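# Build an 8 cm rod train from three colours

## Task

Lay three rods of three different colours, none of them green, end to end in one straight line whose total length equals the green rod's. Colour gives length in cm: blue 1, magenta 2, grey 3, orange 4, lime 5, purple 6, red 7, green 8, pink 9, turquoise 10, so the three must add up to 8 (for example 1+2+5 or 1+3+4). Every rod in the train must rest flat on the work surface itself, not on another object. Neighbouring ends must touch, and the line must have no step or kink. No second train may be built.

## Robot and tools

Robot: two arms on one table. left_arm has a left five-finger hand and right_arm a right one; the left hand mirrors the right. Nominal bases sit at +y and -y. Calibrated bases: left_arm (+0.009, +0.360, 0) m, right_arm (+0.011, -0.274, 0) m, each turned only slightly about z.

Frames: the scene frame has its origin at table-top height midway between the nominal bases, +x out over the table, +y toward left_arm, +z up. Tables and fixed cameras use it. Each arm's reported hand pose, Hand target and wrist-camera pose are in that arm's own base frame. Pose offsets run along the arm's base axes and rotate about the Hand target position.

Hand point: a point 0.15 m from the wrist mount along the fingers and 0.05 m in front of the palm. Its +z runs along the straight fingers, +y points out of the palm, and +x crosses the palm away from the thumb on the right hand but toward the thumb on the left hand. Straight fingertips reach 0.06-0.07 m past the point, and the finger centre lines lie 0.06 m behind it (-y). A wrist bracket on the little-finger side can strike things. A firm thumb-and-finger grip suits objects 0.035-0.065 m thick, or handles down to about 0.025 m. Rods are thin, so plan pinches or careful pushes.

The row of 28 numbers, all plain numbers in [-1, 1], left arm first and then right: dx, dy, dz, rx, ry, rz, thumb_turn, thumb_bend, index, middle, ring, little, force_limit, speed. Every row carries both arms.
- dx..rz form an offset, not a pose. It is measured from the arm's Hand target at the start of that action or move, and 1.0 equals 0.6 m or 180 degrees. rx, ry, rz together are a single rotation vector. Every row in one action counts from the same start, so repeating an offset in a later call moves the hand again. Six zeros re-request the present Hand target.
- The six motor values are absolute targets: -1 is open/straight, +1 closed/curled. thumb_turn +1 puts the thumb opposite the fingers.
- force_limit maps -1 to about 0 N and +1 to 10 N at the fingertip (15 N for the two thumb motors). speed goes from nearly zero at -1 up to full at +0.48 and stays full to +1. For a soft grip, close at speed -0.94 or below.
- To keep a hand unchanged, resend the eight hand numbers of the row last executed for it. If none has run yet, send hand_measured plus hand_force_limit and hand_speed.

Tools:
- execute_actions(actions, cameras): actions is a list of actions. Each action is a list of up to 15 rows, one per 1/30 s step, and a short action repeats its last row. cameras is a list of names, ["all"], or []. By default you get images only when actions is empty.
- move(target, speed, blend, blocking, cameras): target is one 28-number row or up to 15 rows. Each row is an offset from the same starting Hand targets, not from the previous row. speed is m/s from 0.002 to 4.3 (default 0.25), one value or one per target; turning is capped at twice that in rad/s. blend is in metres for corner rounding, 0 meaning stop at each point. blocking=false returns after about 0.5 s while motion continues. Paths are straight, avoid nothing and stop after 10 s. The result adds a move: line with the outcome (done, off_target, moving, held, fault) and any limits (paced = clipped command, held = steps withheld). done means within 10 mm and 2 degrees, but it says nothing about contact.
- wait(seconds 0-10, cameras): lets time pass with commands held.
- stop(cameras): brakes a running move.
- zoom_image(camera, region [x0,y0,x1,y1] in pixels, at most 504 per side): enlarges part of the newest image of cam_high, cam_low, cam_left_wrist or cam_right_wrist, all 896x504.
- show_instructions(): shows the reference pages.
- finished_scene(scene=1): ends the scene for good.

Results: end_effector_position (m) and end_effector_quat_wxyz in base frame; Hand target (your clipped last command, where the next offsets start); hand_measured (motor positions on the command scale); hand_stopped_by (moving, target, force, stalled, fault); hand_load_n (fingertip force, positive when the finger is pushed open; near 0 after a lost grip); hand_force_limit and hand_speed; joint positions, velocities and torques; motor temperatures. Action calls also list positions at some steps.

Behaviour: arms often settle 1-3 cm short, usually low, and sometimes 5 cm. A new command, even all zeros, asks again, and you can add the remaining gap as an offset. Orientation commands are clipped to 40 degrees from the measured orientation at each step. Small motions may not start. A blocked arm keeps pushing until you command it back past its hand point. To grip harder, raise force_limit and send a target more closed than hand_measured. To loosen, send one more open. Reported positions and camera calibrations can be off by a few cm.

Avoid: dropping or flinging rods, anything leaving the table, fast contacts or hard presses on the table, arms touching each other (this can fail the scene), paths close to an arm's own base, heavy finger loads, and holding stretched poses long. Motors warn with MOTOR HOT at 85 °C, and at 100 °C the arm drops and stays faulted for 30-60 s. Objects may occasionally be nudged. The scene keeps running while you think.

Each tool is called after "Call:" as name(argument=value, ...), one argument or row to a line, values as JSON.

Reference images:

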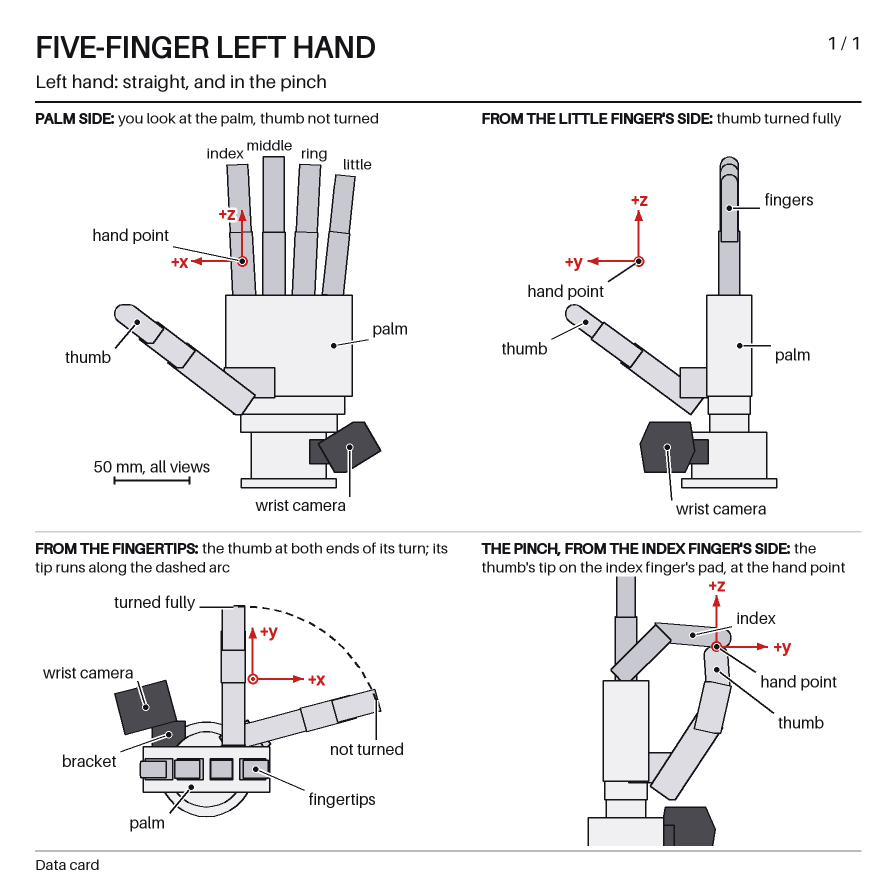

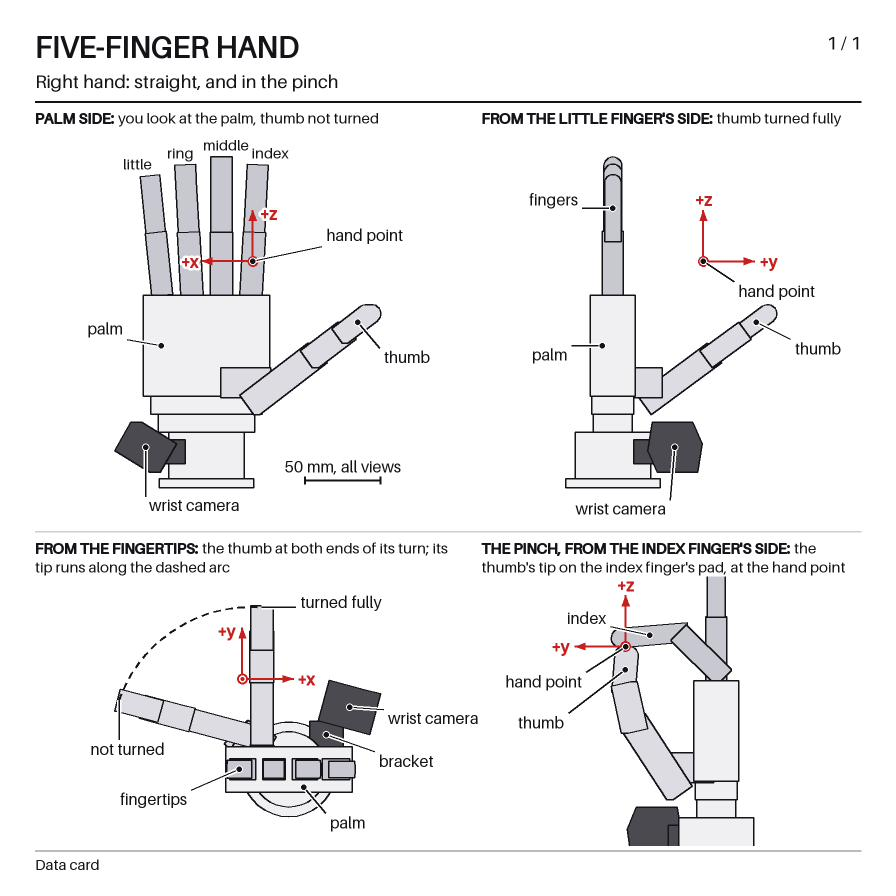

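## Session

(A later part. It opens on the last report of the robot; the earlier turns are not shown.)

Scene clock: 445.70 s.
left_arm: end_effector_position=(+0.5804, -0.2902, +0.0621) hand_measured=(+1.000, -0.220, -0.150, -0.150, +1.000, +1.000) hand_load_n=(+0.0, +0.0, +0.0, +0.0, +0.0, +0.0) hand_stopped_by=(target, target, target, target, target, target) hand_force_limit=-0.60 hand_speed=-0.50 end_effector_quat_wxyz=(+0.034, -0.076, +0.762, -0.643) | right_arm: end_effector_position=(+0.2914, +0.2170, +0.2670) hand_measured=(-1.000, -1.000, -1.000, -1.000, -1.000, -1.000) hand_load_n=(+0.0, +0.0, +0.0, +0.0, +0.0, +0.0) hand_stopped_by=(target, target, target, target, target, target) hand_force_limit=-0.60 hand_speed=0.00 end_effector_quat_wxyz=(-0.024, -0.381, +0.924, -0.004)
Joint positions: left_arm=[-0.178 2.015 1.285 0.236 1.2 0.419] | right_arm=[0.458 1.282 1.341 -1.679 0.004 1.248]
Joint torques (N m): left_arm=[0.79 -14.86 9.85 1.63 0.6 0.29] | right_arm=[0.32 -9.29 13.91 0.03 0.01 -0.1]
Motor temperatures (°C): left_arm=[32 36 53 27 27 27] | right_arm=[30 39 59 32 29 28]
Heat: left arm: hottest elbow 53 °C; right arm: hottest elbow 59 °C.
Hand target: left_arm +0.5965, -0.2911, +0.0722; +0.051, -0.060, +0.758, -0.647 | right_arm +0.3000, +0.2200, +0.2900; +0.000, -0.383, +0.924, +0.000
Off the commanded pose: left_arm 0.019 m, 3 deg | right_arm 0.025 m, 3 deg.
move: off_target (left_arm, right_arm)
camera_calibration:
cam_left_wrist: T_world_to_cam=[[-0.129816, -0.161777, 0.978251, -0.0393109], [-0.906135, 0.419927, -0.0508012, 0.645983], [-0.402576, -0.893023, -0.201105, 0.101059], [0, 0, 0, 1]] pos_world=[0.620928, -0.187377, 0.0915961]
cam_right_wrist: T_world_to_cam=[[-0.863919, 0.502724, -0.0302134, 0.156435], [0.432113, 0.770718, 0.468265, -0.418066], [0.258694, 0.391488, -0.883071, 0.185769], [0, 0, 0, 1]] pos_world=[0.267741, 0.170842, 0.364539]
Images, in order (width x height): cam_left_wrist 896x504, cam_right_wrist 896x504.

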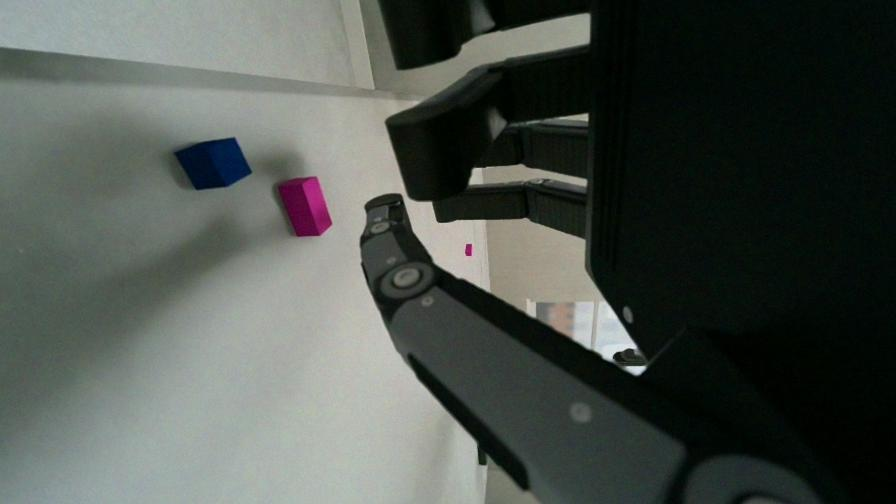

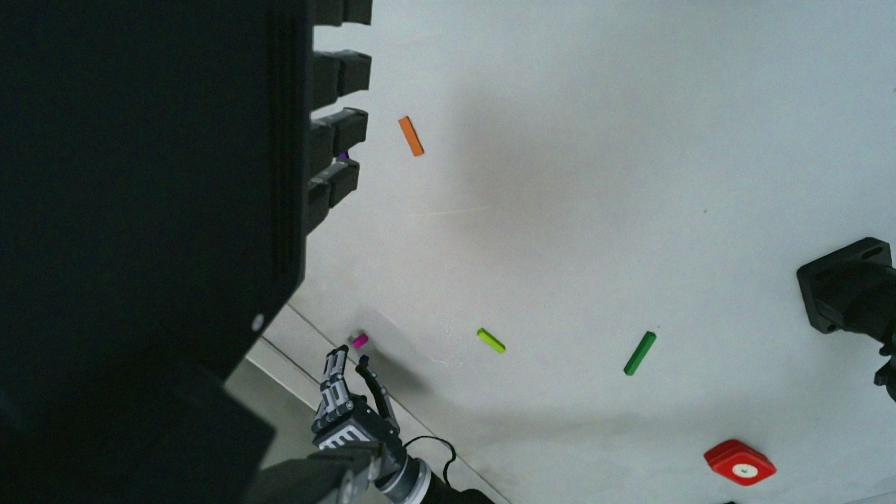

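Call:
move(
  target=[0.005, 0.0, -0.045, 0, 0, 0, 1, -0.22, -0.15, -0.15, 1, 1, -0.6, -0.5, 0, 0, 0, 0, 0, 0, -1, -1, -1, -1, -1, -1, -0.6, 0],
  speed=0.06,
  cameras=["cam_left_wrist", "cam_right_wrist"],
)

Call:
zoom_image(
  camera="cam_right_wrist",
  region=[300, 290, 420, 400],
)

Call:
zoom_image(
  camera="cam_left_wrist",
  region=[140, 70, 460, 250],
)

Scene clock: 462.40 s.
left_arm: end_effector_position=(+0.5827, -0.2906, +0.0357) hand_measured=(+1.000, -0.220, -0.150, -0.150, +1.000, +1.000) hand_load_n=(+0.0, +0.0, +0.0, +0.0, +0.0, +0.0) hand_stopped_by=(target, target, target, target, target, target) hand_force_limit=-0.60 hand_speed=-0.50 end_effector_quat_wxyz=(+0.032, -0.076, +0.762, -0.642) | right_arm: end_effector_position=(+0.2914, +0.2170, +0.2670) hand_measured=(-1.000, -1.000, -1.000, -1.000, -1.000, -1.000) hand_load_n=(+0.0, -0.5, +0.0, +0.0, +0.0, +0.0) hand_stopped_by=(target, target, target, target, target, target) hand_force_limit=-0.60 hand_speed=0.00 end_effector_quat_wxyz=(-0.024, -0.381, +0.924, -0.004)
Joint positions: left_arm=[-0.178 2.067 1.287 0.28 1.201 0.422] | right_arm=[0.458 1.282 1.341 -1.679 0.004 1.248]
Joint torques (N m): left_arm=[0.97 -15.09 9.39 1.95 0.6 0.24] | right_arm=[0.32 -9.17 13.89 0.03 0.01 -0.11]
Motor temperatures (°C): left_arm=[32 36 52 27 28 27] | right_arm=[30 39 61 31 29 28]
Heat: left arm: hottest elbow 52 °C; right arm: hottest elbow 61 °C.
Hand target: left_arm +0.5994, -0.2911, +0.0450; +0.051, -0.060, +0.758, -0.647 | right_arm +0.3000, +0.2200, +0.2900; +0.000, -0.383, +0.924, +0.000
Off the commanded pose: left_arm 0.019 m, 3 deg | right_arm 0.025 m, 3 deg.
move: off_target (left_arm, right_arm)
camera_calibration:
cam_left_wrist: T_world_to_cam=[[-0.127739, -0.162407, 0.978421, -0.0146647], [-0.905594, 0.421389, -0.0482847, 0.646894], [-0.404454, -0.892219, -0.200902, 0.0976174], [0, 0, 0, 1]] pos_world=[0.623431, -0.187879, 0.0651949]
cam_right_wrist: T_world_to_cam=[[-0.863919, 0.502724, -0.0302134, 0.156435], [0.432113, 0.770718, 0.468265, -0.418066], [0.258694, 0.391488, -0.883071, 0.185769], [0, 0, 0, 1]] pos_world=[0.267741, 0.170842, 0.364539]
Images, in order (width x height): cam_left_wrist 896x504, cam_right_wrist 896x504.

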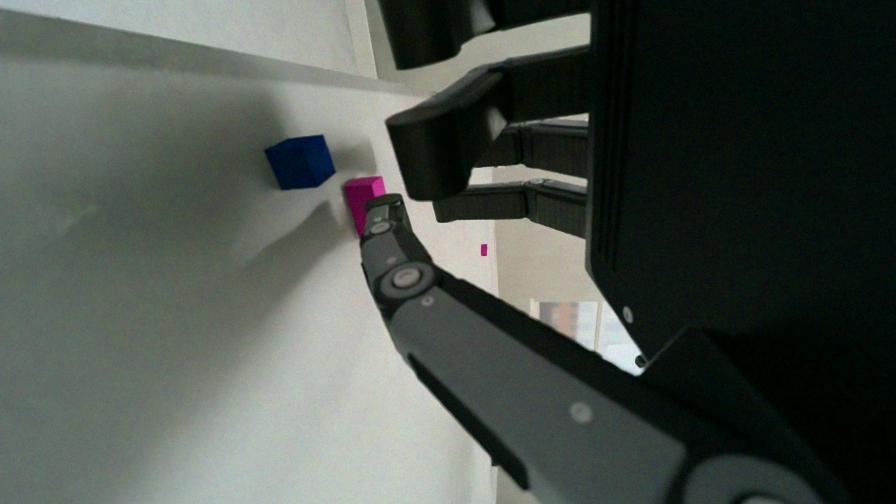

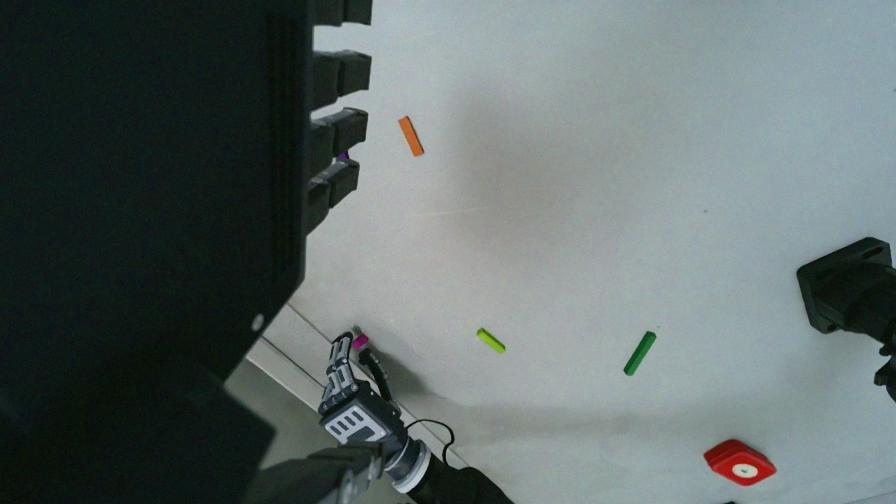

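Scaled by 4.200 from the camera's 896x504 image, which has a finer 1280x720 frame.

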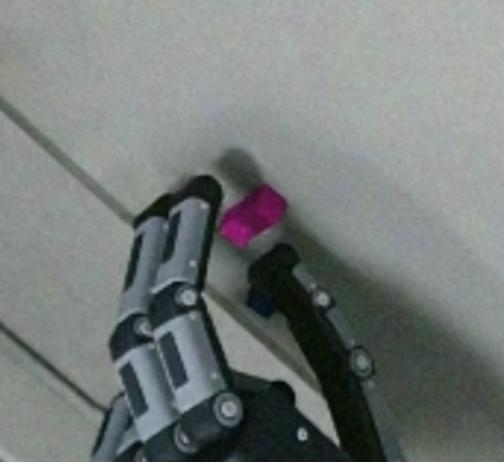

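Scaled by 1.575 from the camera's 896x504 image, which has a finer 1280x720 frame.

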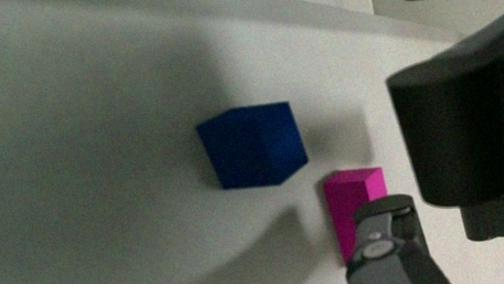

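Call:
move(
  target=[0.0075, 0.0, -0.0175, 0, 0, 0, 1, -0.22, -0.15, -0.15, 1, 1, -0.6, -0.5, 0, 0, 0, 0, 0, 0, -1, -1, -1, -1, -1, -1, -0.6, 0],
  speed=0.05,
  cameras=["cam_left_wrist", "cam_right_wrist"],
)

Call:
zoom_image(
  camera="cam_right_wrist",
  region=[300, 290, 420, 400],
)

Call:
zoom_image(
  camera="cam_left_wrist",
  region=[140, 70, 460, 250],
)

Scene clock: 470.53 s.
left_arm: end_effector_position=(+0.5875, -0.2915, +0.0287) hand_measured=(+1.000, -0.220, -0.150, -0.150, +1.000, +1.000) hand_load_n=(+0.0, +0.0, +0.0, +0.0, +0.0, +0.0) hand_stopped_by=(target, target, target, target, target, target) hand_force_limit=-0.60 hand_speed=-0.50 end_effector_quat_wxyz=(+0.034, -0.074, +0.762, -0.643) | right_arm: end_effector_position=(+0.2914, +0.2170, +0.2670) hand_measured=(-1.000, -1.000, -1.000, -1.000, -1.000, -1.000) hand_load_n=(+0.0, +0.0, +0.0, +0.0, +0.0, +0.0) hand_stopped_by=(target, target, target, target, target, target) hand_force_limit=-0.60 hand_speed=0.00 end_effector_quat_wxyz=(-0.024, -0.381, +0.924, -0.004)
Joint positions: left_arm=[-0.178 2.089 1.302 0.291 1.202 0.423] | right_arm=[0.458 1.282 1.341 -1.679 0.004 1.248]
Joint torques (N m): left_arm=[1.08 -14.97 9.4 1.87 0.59 0.25] | right_arm=[0.21 -9.17 13.89 0.03 0 -0.11]
Motor temperatures (°C): left_arm=[32 37 51 27 28 27] | right_arm=[30 39 63 31 29 28]
Heat: left arm: hottest elbow 51 °C; right arm: hottest elbow 63 °C.
Hand target: left_arm +0.6040, -0.2911, +0.0347; +0.051, -0.060, +0.758, -0.647 | right_arm +0.3000, +0.2200, +0.2900; +0.000, -0.383, +0.924, +0.000
Off the commanded pose: left_arm 0.017 m, 3 deg | right_arm 0.025 m, 3 deg.
move: off_target (left_arm, right_arm)
camera_calibration:
cam_left_wrist: T_world_to_cam=[[-0.132182, -0.161333, 0.978008, -0.00433406], [-0.905031, 0.422069, -0.0526939, 0.651315], [-0.404285, -0.892093, -0.201801, 0.0973201], [0, 0, 0, 1]] pos_world=[0.628233, -0.18878, 0.0581983]
cam_right_wrist: T_world_to_cam=[[-0.863919, 0.502724, -0.0302134, 0.156435], [0.432113, 0.770718, 0.468265, -0.418066], [0.258694, 0.391488, -0.883071, 0.185769], [0, 0, 0, 1]] pos_world=[0.267741, 0.170842, 0.364539]
Images, in order (width x height): cam_left_wrist 896x504, cam_right_wrist 896x504.

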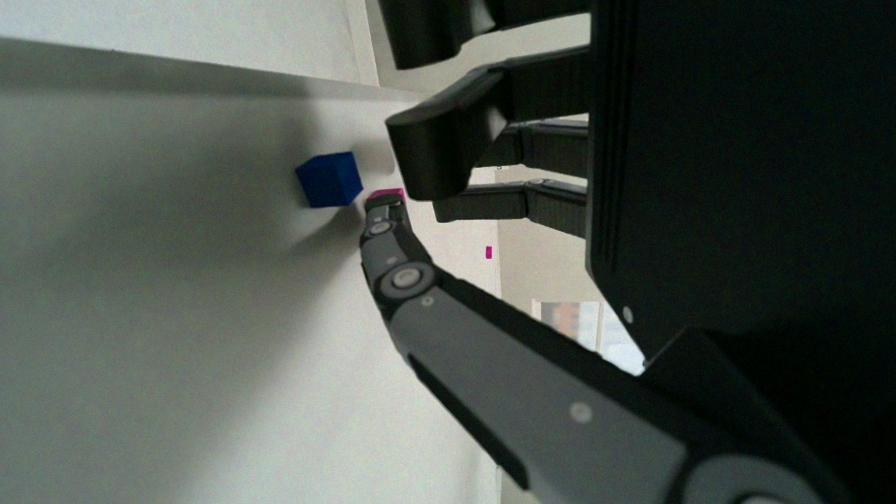

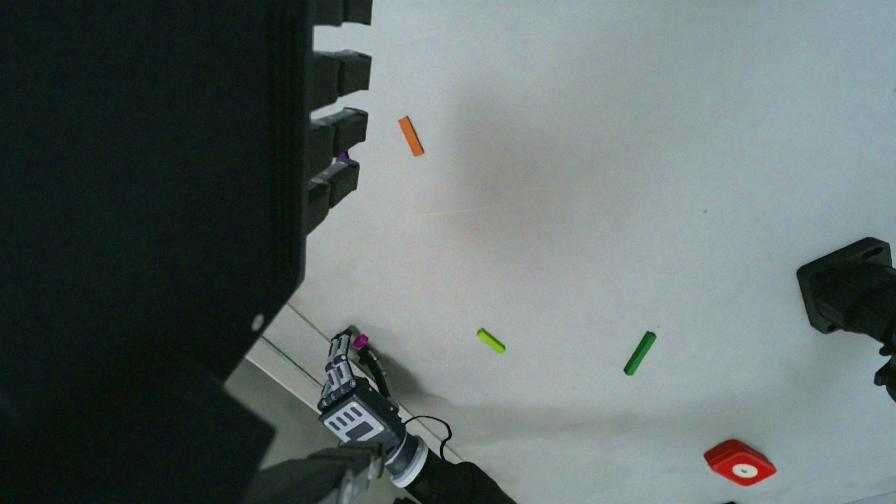

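Scaled by 4.200 from the camera's 896x504 image, which has a finer 1280x720 frame.

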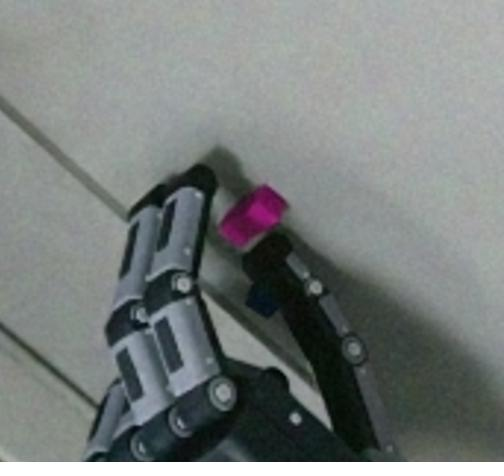

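Scaled by 1.575 from the camera's 896x504 image, which has a finer 1280x720 frame.

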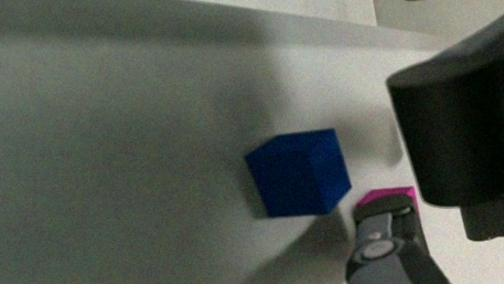

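Call:
move(
  target=[0.0, 0.0, -0.011, 0, 0, 0, 1, -0.22, -0.15, -0.15, 1, 1, -0.6, -0.5, 0, 0, 0, 0, 0, 0, -1, -1, -1, -1, -1, -1, -0.6, 0],
  speed=0.05,
  cameras=["cam_left_wrist", "cam_right_wrist"],
)

Call:
zoom_image(
  camera="cam_right_wrist",
  region=[300, 290, 420, 400],
)

Call:
zoom_image(
  camera="cam_left_wrist",
  region=[140, 70, 460, 250],
)

Scene clock: 474.47 s.
left_arm: end_effector_position=(+0.5881, -0.2917, +0.0240) hand_measured=(+1.000, -0.220, -0.150, -0.150, +1.000, +1.000) hand_load_n=(+0.0, +0.0, -0.5, +0.0, +0.0, +0.0) hand_stopped_by=(target, target, target, target, target, target) hand_force_limit=-0.60 hand_speed=-0.50 end_effector_quat_wxyz=(+0.035, -0.072, +0.761, -0.643) | right_arm: end_effector_position=(+0.2914, +0.2170, +0.2670) hand_measured=(-1.000, -1.000, -1.000, -1.000, -1.000, -1.000) hand_load_n=(+0.0, +0.0, +0.0, +0.0, +0.0, +0.0) hand_stopped_by=(target, target, target, target, target, target) hand_force_limit=-0.60 hand_speed=0.00 end_effector_quat_wxyz=(-0.024, -0.381, +0.924, -0.004)
Joint positions: left_arm=[-0.178 2.099 1.302 0.305 1.203 0.424] | right_arm=[0.458 1.282 1.341 -1.679 0.004 1.248]
Joint torques (N m): left_arm=[1.14 -14.56 9.29 1.84 0.57 0.25] | right_arm=[0.32 -9.17 13.89 0.06 0.01 -0.11]
Motor temperatures (°C): left_arm=[32 37 51 27 28 27] | right_arm=[30 39 63 31 29 28]
Heat: left arm: hottest elbow 51 °C; right arm: hottest elbow 63 °C.
Hand target: left_arm +0.6040, -0.2911, +0.0281; +0.051, -0.060, +0.758, -0.647 | right_arm +0.3000, +0.2200, +0.2900; +0.000, -0.383, +0.924, +0.000
Off the commanded pose: left_arm 0.016 m, 2 deg | right_arm 0.025 m, 3 deg.
move: off_target (left_arm, right_arm)
camera_calibration:
cam_left_wrist: T_world_to_cam=[[-0.137027, -0.160054, 0.977551, 0.00340985], [-0.904293, 0.423022, -0.0574967, 0.651592], [-0.404323, -0.891872, -0.202701, 0.0965502], [0, 0, 0, 1]] pos_world=[0.628735, -0.188982, 0.0537019]
cam_right_wrist: T_world_to_cam=[[-0.863919, 0.502724, -0.0302134, 0.156435], [0.432113, 0.770718, 0.468265, -0.418066], [0.258694, 0.391488, -0.883071, 0.185769], [0, 0, 0, 1]] pos_world=[0.267741, 0.170842, 0.364539]
Images, in order (width x height): cam_left_wrist 896x504, cam_right_wrist 896x504.

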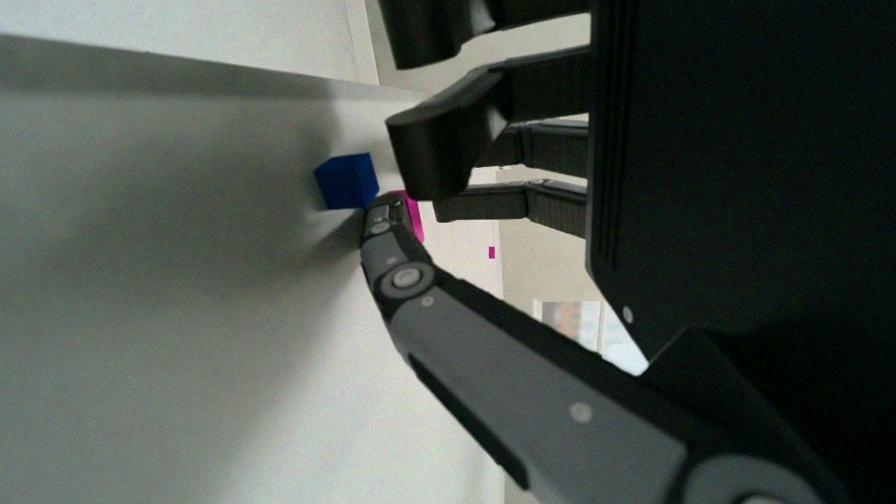

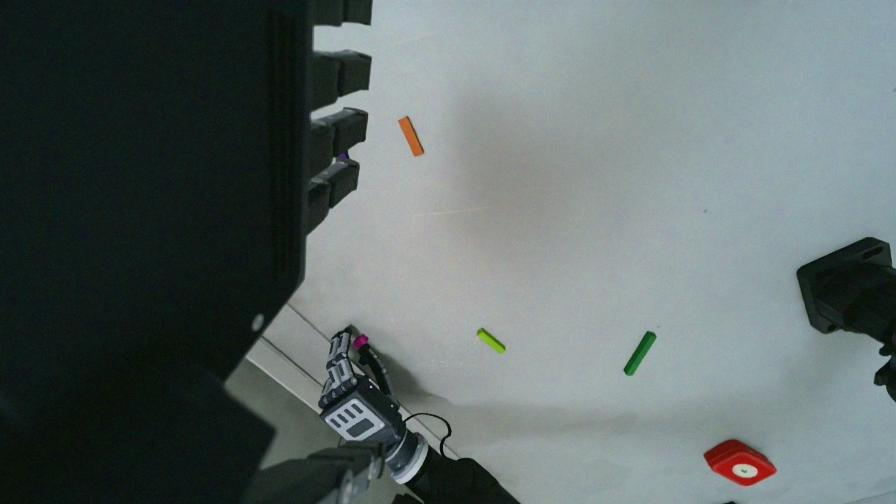

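Scaled by 4.200 from the camera's 896x504 image, which has a finer 1280x720 frame.

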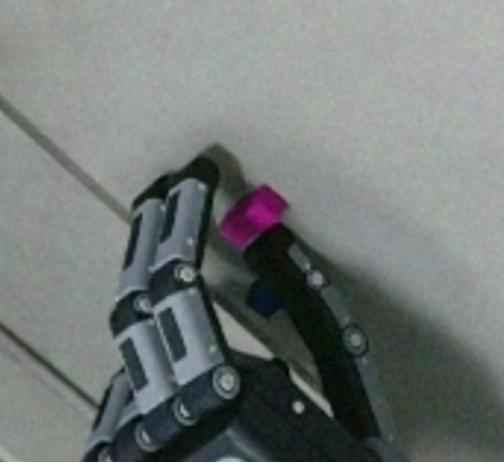

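Scaled by 1.575 from the camera's 896x504 image, which has a finer 1280x720 frame.

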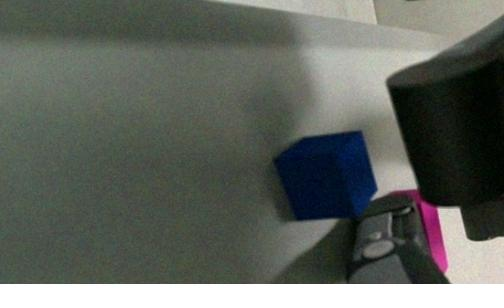

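Call:
move(
  target=[0.0, 0.0, 0, 0, 0, 0, 1, -0.22, 0.4, 0.4, 1, 1, -0.65, -0.9, 0, 0, 0, 0, 0, 0, -1, -1, -1, -1, -1, -1, -0.6, 0],
  speed=0.05,
  cameras=["cam_left_wrist", "cam_right_wrist"],
)

Call:
zoom_image(
  camera="cam_right_wrist",
  region=[300, 290, 420, 400],
)

Call:
zoom_image(
  camera="cam_left_wrist",
  region=[140, 70, 460, 250],
)

Scene clock: 479.00 s.
left_arm: end_effector_position=(+0.5897, -0.2921, +0.0260) hand_measured=(+1.000, -0.220, +0.146, +0.128, +1.000, +1.000) hand_load_n=(-1.5, +2.0, +3.5, +3.0, +0.0, +0.0) hand_stopped_by=(target, target, force, force, target, target) hand_force_limit=-0.65 hand_speed=-0.90 end_effector_quat_wxyz=(+0.037, -0.070, +0.761, -0.644) | right_arm: end_effector_position=(+0.2914, +0.2170, +0.2670) hand_measured=(-1.000, -1.000, -1.000, -1.000, -1.000, -1.000) hand_load_n=(+0.5, +0.0, +0.0, -0.5, +0.0, +0.0) hand_stopped_by=(target, target, target, target, target, target) hand_force_limit=-0.60 hand_speed=0.00 end_effector_quat_wxyz=(-0.024, -0.381, +0.924, -0.004)
Joint positions: left_arm=[-0.178 2.099 1.306 0.308 1.205 0.424] | right_arm=[0.458 1.282 1.341 -1.679 0.004 1.248]
Joint torques (N m): left_arm=[0.97 -14.56 8.95 1.73 0.46 0.26] | right_arm=[0.26 -9.23 13.89 0.03 0 -0.1]
Motor temperatures (°C): left_arm=[32 37 51 27 28 27] | right_arm=[30 39 64 31 29 28]
Heat: left arm: hottest elbow 51 °C; right arm: hottest elbow 64 °C.
Hand target: left_arm +0.6039, -0.2911, +0.0281; +0.051, -0.060, +0.758, -0.647 | right_arm +0.3000, +0.2200, +0.2900; +0.000, -0.383, +0.924, +0.000
Off the commanded pose: left_arm 0.015 m, 2 deg | right_arm 0.025 m, 3 deg.
move: off_target (left_arm, right_arm)
camera_calibration:
cam_left_wrist: T_world_to_cam=[[-0.143787, -0.15761, 0.976977, 0.00644453], [-0.903045, 0.424693, -0.0643926, 0.653278], [-0.404766, -0.891513, -0.203394, 0.0975221], [0, 0, 0, 1]] pos_world=[0.630339, -0.189484, 0.0556056]
cam_right_wrist: T_world_to_cam=[[-0.863919, 0.502724, -0.0302134, 0.156435], [0.432113, 0.770718, 0.468265, -0.418066], [0.258694, 0.391488, -0.883071, 0.185769], [0, 0, 0, 1]] pos_world=[0.267741, 0.170842, 0.364539]
Images, in order (width x height): cam_left_wrist 896x504, cam_right_wrist 896x504.

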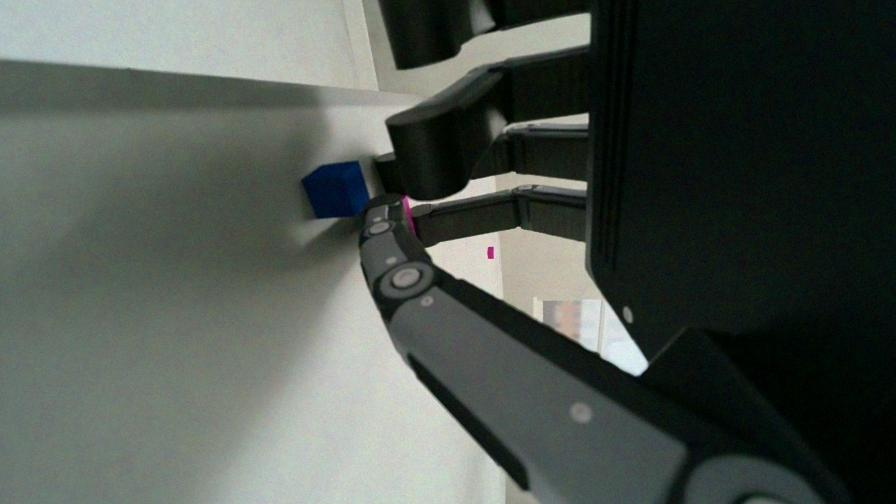

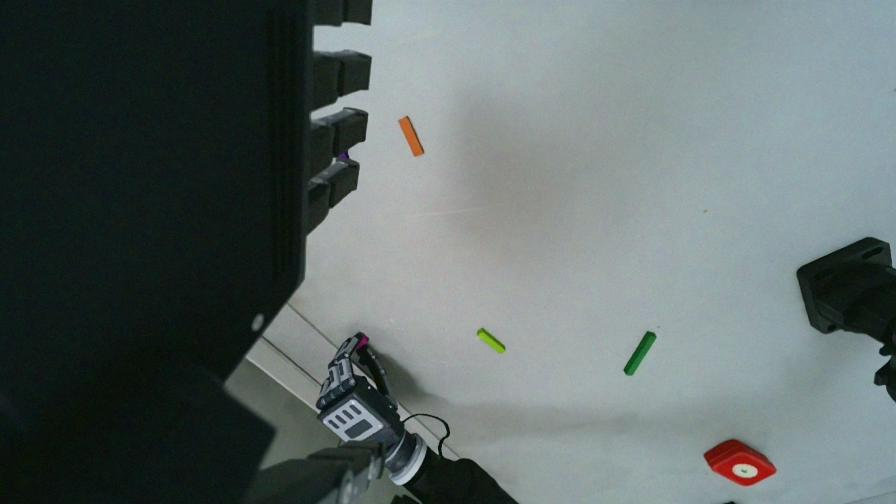

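Scaled by 4.200 from the camera's 896x504 image, which has a finer 1280x720 frame.

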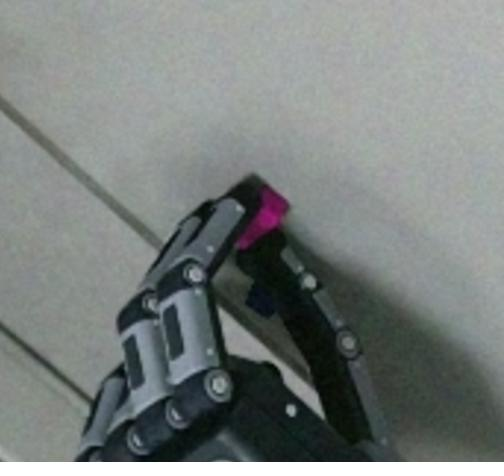

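Scaled by 1.575 from the camera's 896x504 image, which has a finer 1280x720 frame.

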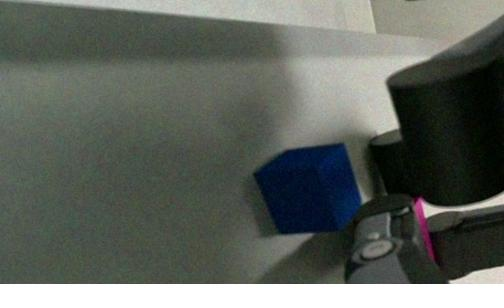

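Call:
zoom_image(
  camera="cam_right_wrist",
  region=[450, 310, 540, 370],
)

Call:
move(
  target=[0.0, 0.0, 0.12, 0, 0, 0, 1, -0.22, 0.4, 0.4, 1, 1, -0.65, -0.9, 0, 0, 0, 0, 0, 0, -1, -1, -1, -1, -1, -1, -0.6, 0],
  speed=0.1,
  cameras=["cam_left_wrist", "cam_right_wrist"],
)

Call:
zoom_image(
  camera="cam_right_wrist",
  region=[300, 290, 420, 400],
)

Scaled by 5.600 from the camera's 896x504 image, which has a finer 1280x720 frame.

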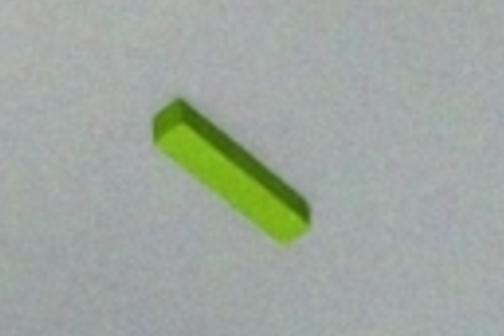

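Scene clock: 485.80 s.
left_arm: end_effector_position=(+0.5910, -0.2923, +0.0854) hand_measured=(+1.000, -0.220, +0.146, +0.128, +1.000, +1.000) hand_load_n=(-1.0, +2.5, +3.5, +2.5, +0.5, +0.0) hand_stopped_by=(target, target, force, force, target, target) hand_force_limit=-0.65 hand_speed=-0.90 end_effector_quat_wxyz=(+0.038, -0.068, +0.760, -0.645) | right_arm: end_effector_position=(+0.2914, +0.2170, +0.2670) hand_measured=(-1.000, -1.000, -1.000, -1.000, -1.000, -1.000) hand_load_n=(+0.0, +0.0, +0.0, -0.5, +0.0, +0.0) hand_stopped_by=(target, target, target, target, target, target) hand_force_limit=-0.60 hand_speed=0.00 end_effector_quat_wxyz=(-0.024, -0.381, +0.924, -0.004)
Joint positions: left_arm=[-0.178 1.998 1.33 0.187 1.205 0.424] | right_arm=[0.458 1.282 1.341 -1.679 0.004 1.248]
Joint torques (N m): left_arm=[0.91 -15.91 9.84 0.79 0.48 0.22] | right_arm=[0.21 -9.17 13.91 0.06 0 -0.1]
Motor temperatures (°C): left_arm=[32 37 51 27 28 27] | right_arm=[30 39 64 31 29 28]
Heat: left arm: hottest elbow 51 °C; right arm: hottest elbow 64 °C.
Hand target: left_arm +0.6039, -0.2911, +0.1000; +0.051, -0.060, +0.758, -0.647 | right_arm +0.3000, +0.2200, +0.2900; +0.000, -0.383, +0.924, +0.000
Off the commanded pose: left_arm 0.020 m, 2 deg | right_arm 0.025 m, 3 deg.
move: off_target (left_arm, right_arm)
camera_calibration:
cam_left_wrist: T_world_to_cam=[[-0.147074, -0.157002, 0.976586, -0.0493937], [-0.902812, 0.424675, -0.0676907, 0.658604], [-0.404104, -0.891628, -0.204202, 0.109646], [0, 0, 0, 1]] pos_world=[0.631639, -0.189684, 0.115208]
cam_right_wrist: T_world_to_cam=[[-0.863919, 0.502724, -0.0302134, 0.156435], [0.432113, 0.770718, 0.468265, -0.418066], [0.258694, 0.391488, -0.883071, 0.185769], [0, 0, 0, 1]] pos_world=[0.267741, 0.170842, 0.364539]
Images, in order (width x height): cam_left_wrist 896x504, cam_right_wrist 896x504.

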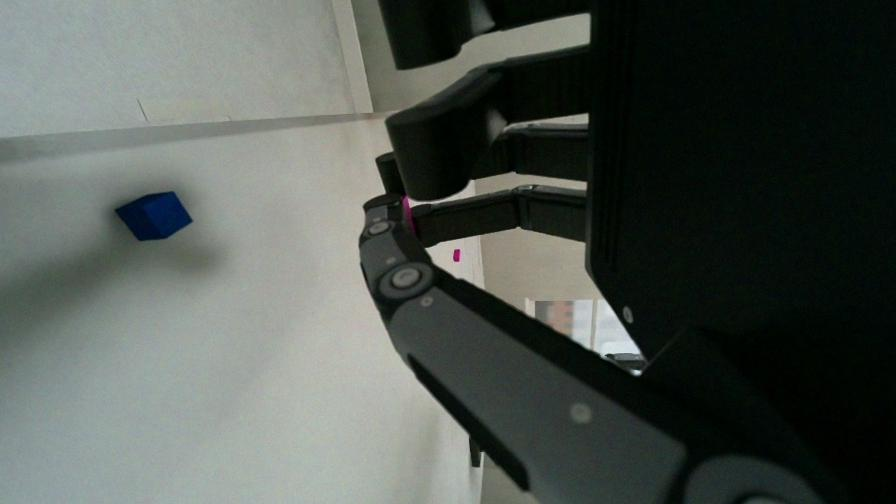

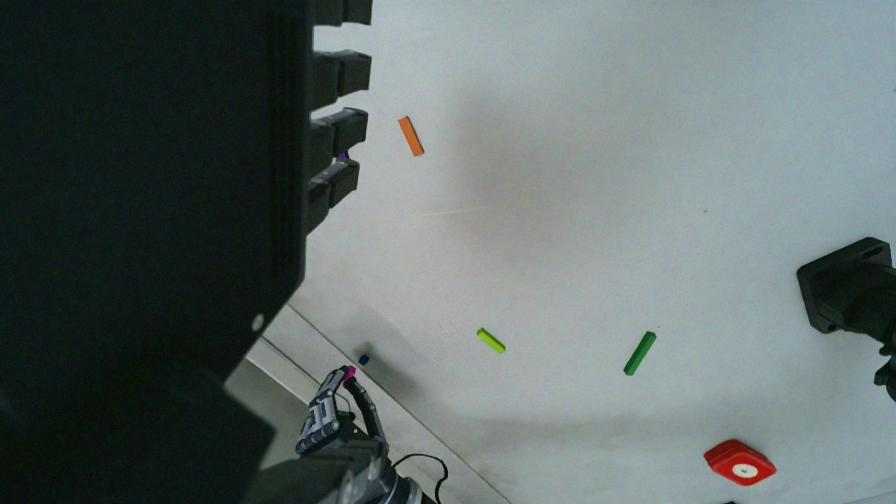

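Scaled by 4.200 from the camera's 896x504 image, which has a finer 1280x720 frame.

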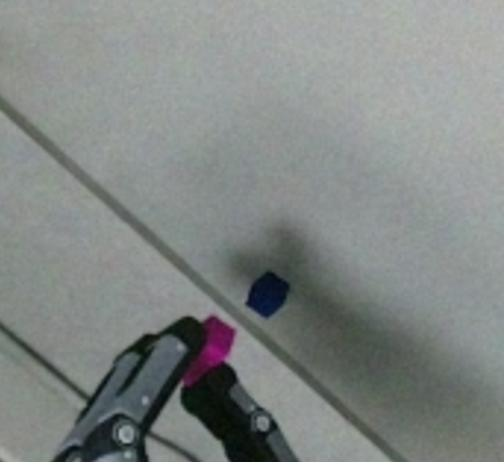

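Call:
move(
  target=[-0.29, 0.2435, 0.0, 0, 0, 0.5139, 1, -0.22, 0.4, 0.4, 1, 1, -0.65, -0.9, 0, 0, 0, 0, 0, 0, -1, -1, -1, -1, -1, -1, -0.6, 0],
  speed=0.15,
  cameras=["cam_high", "cam_left_wrist", "cam_right_wrist"],
)

Call:
zoom_image(
  camera="cam_right_wrist",
  region=[400, 280, 600, 420],
)

Scene clock: 507.27 s.
left_arm: end_effector_position=(+0.4316, -0.1426, +0.0984) hand_measured=(+1.000, -0.220, +0.146, +0.128, +1.000, +1.000) hand_load_n=(-1.0, +2.5, +3.0, +3.0, +0.0, +0.0) hand_stopped_by=(target, target, force, force, target, target) hand_force_limit=-0.65 hand_speed=-0.90 end_effector_quat_wxyz=(-0.505, +0.588, -0.482, +0.409) | right_arm: end_effector_position=(+0.2914, +0.2170, +0.2670) hand_measured=(-1.000, -1.000, -1.000, -1.000, -1.000, -1.000) hand_load_n=(+0.0, -0.5, +0.0, +0.0, +0.0, +0.0) hand_stopped_by=(target, target, target, target, target, target) hand_force_limit=-0.60 hand_speed=0.00 end_effector_quat_wxyz=(-0.024, -0.381, +0.924, -0.004)
Joint positions: left_arm=[-0.544 1.319 0.371 0.736 -0.737 -0.137] | right_arm=[0.458 1.282 1.341 -1.679 0.004 1.248]
Joint torques (N m): left_arm=[0.03 -5.36 5.9 1.16 -0.28 0.04] | right_arm=[0.26 -9.17 13.91 0.05 0.01 -0.11]
Motor temperatures (°C): left_arm=[32 40 50 27 27 27] | right_arm=[30 38 66 31 29 28]
Heat: left arm: hottest elbow 50 °C; right arm: hottest elbow 66 °C.
Hand target: left_arm +0.4299, -0.1451, +0.1000; -0.503, +0.589, -0.481, +0.411 | right_arm +0.3000, +0.2200, +0.2900; +0.000, -0.383, +0.924, +0.000
Off the commanded pose: left_arm 0.003 m, 0 deg | right_arm 0.025 m, 3 deg.
move: off_target (right_arm)
camera_calibration:
cam_left_wrist: T_world_to_cam=[[0.161452, -0.176069, 0.971047, -0.197251], [-0.379486, -0.919378, -0.103605, 0.0379097], [0.911001, -0.351772, -0.215251, -0.308115], [0, 0, 0, 1]] pos_world=[0.326926, -0.108263, 0.129146]
cam_right_wrist: T_world_to_cam=[[-0.863919, 0.502724, -0.0302134, 0.156435], [0.432113, 0.770718, 0.468265, -0.418066], [0.258694, 0.391488, -0.883071, 0.185769], [0, 0, 0, 1]] pos_world=[0.267741, 0.170842, 0.364539]
Images, in order (width x height): cam_high 896x504, cam_left_wrist 896x504, cam_right_wrist 896x504.

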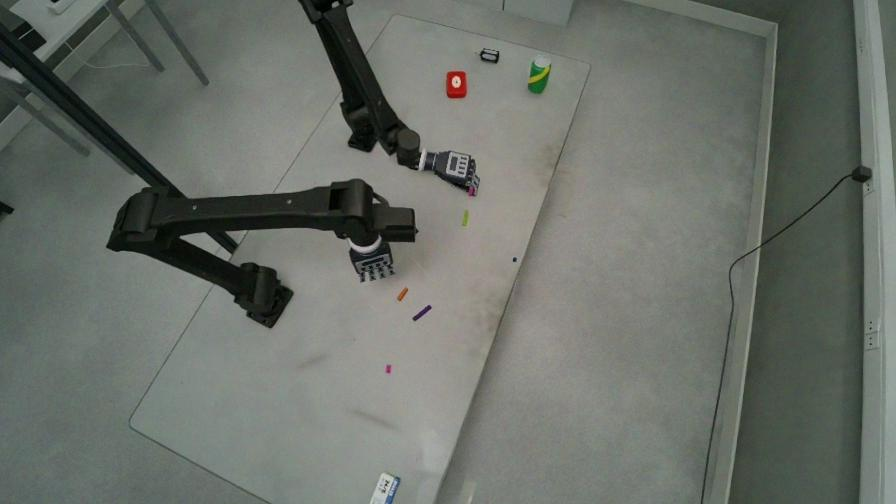

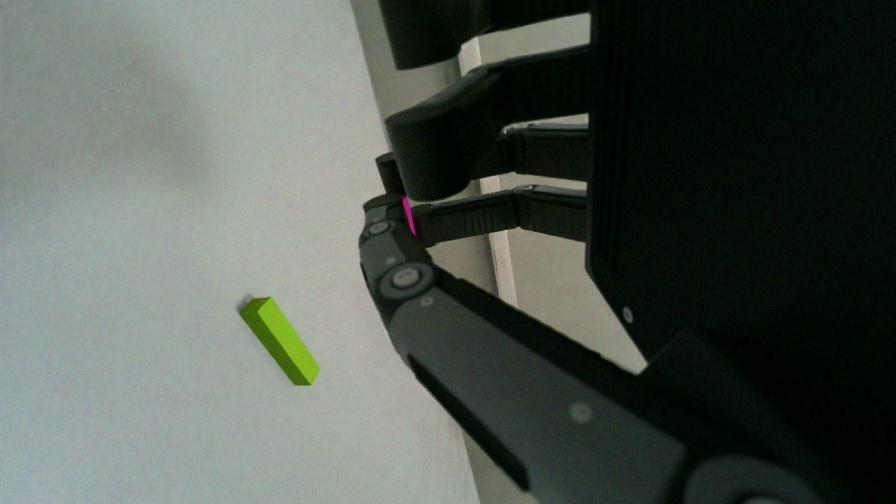

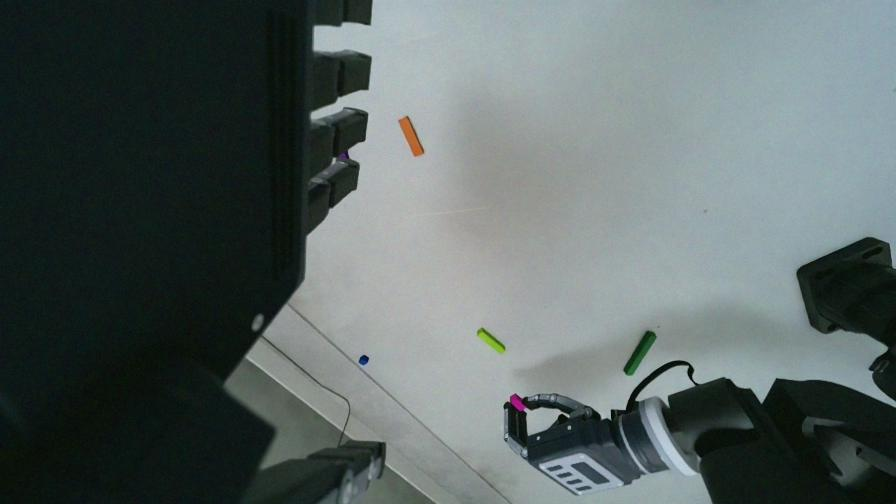

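Scaled by 2.520 from the camera's 896x504 image, which has a finer 1280x720 frame.

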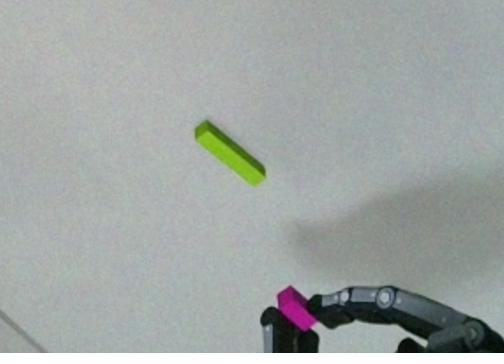

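Call:
move(
  target=[0, 0, -0.085, 0, 0, 0, 1, -0.22, 0.4, 0.4, 1, 1, -0.65, -0.9, 0, 0, 0, 0, 0, 0, -1, -1, -1, -1, -1, -1, -0.6, 0],
  speed=0.08,
  cameras=["cam_left_wrist", "cam_right_wrist"],
)

Call:
zoom_image(
  camera="cam_right_wrist",
  region=[440, 300, 560, 400],
)

Call:
zoom_image(
  camera="cam_left_wrist",
  region=[220, 160, 480, 400],
)

Scene clock: 514.67 s.
left_arm: end_effector_position=(+0.4297, -0.1416, +0.0467) hand_measured=(+1.000, -0.220, +0.146, +0.128, +1.000, +1.000) hand_load_n=(-1.0, +3.0, +3.5, +3.0, +0.0, +0.5) hand_stopped_by=(target, target, force, force, target, target) hand_force_limit=-0.65 hand_speed=-0.90 end_effector_quat_wxyz=(-0.504, +0.589, -0.486, +0.403) | right_arm: end_effector_position=(+0.2914, +0.2170, +0.2670) hand_measured=(-1.000, -1.000, -1.000, -1.000, -1.000, -1.000) hand_load_n=(+0.0, +0.0, +0.0, +0.0, +0.0, -0.5) hand_stopped_by=(target, target, target, target, target, target) hand_force_limit=-0.60 hand_speed=0.00 end_effector_quat_wxyz=(-0.024, -0.381, +0.924, -0.004)
Joint positions: left_arm=[-0.544 1.535 0.338 0.968 -0.737 -0.14] | right_arm=[0.458 1.282 1.341 -1.679 0.004 1.248]
Joint torques (N m): left_arm=[0.44 -5.48 4.18 2.22 -0.27 0.11] | right_arm=[0.32 -9.29 13.91 0.05 0 -0.11]
Motor temperatures (°C): left_arm=[32 40 49 27 27 27] | right_arm=[30 38 67 31 29 28]
Heat: left arm: hottest elbow 49 °C; right arm: hottest elbow 67 °C.
Hand target: left_arm +0.4299, -0.1451, +0.0491; -0.503, +0.589, -0.481, +0.411 | right_arm +0.3000, +0.2200, +0.2900; +0.000, -0.383, +0.924, +0.000
Off the commanded pose: left_arm 0.004 m, 1 deg | right_arm 0.025 m, 3 deg.
move: off_target (right_arm)
camera_calibration:
cam_left_wrist: T_world_to_cam=[[0.174513, -0.181369, 0.967807, -0.152834], [-0.380439, -0.918983, -0.103619, 0.0331495], [0.908191, -0.350109, -0.229374, -0.315069], [0, 0, 0, 1]] pos_world=[0.325426, -0.107564, 0.0790801]
cam_right_wrist: T_world_to_cam=[[-0.863919, 0.502724, -0.0302134, 0.156435], [0.432113, 0.770718, 0.468265, -0.418066], [0.258694, 0.391488, -0.883071, 0.185769], [0, 0, 0, 1]] pos_world=[0.267741, 0.170842, 0.364539]
Images, in order (width x height): cam_left_wrist 896x504, cam_right_wrist 896x504.

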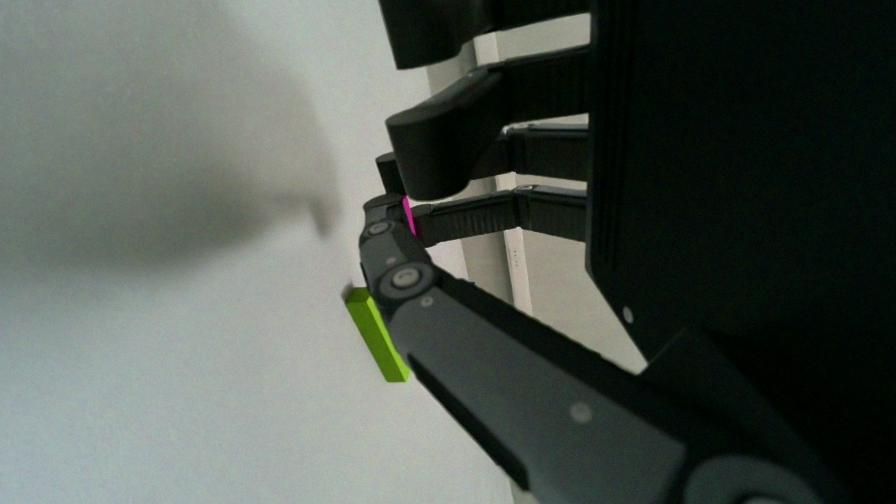

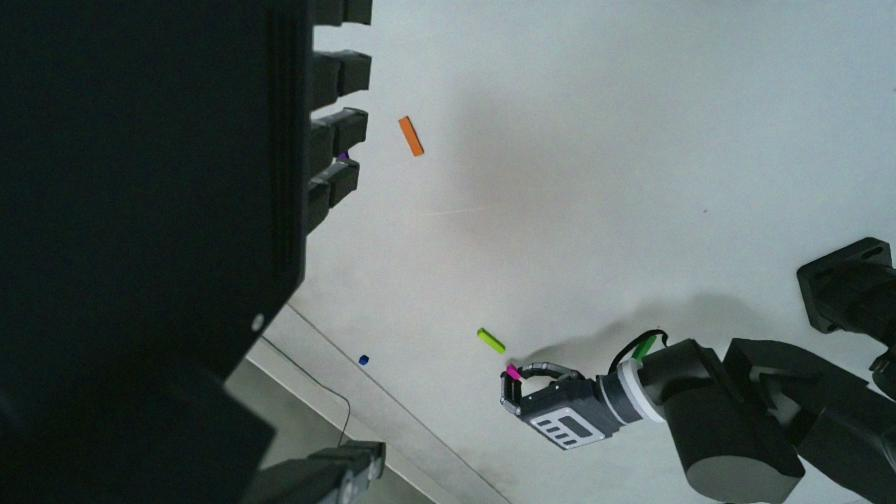

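Scaled by 4.200 from the camera's 896x504 image, which has a finer 1280x720 frame.

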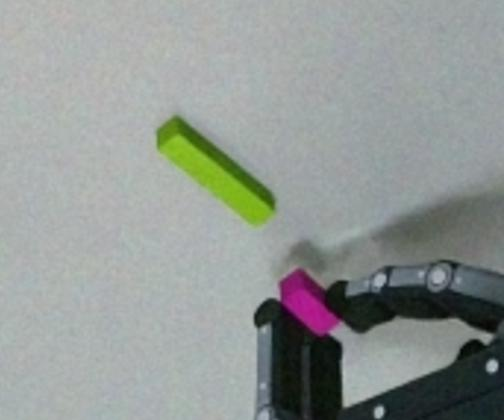

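Scaled by 1.938 from the camera's 896x504 image, which has a finer 1280x720 frame.

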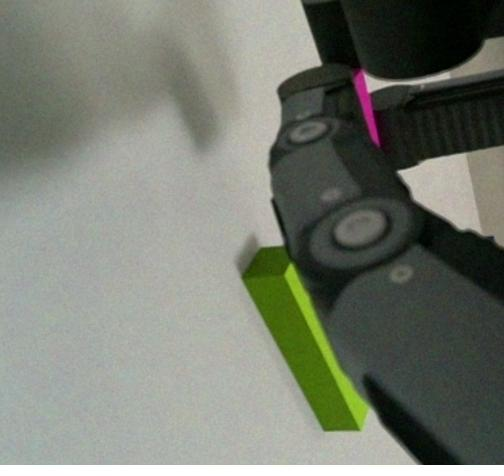

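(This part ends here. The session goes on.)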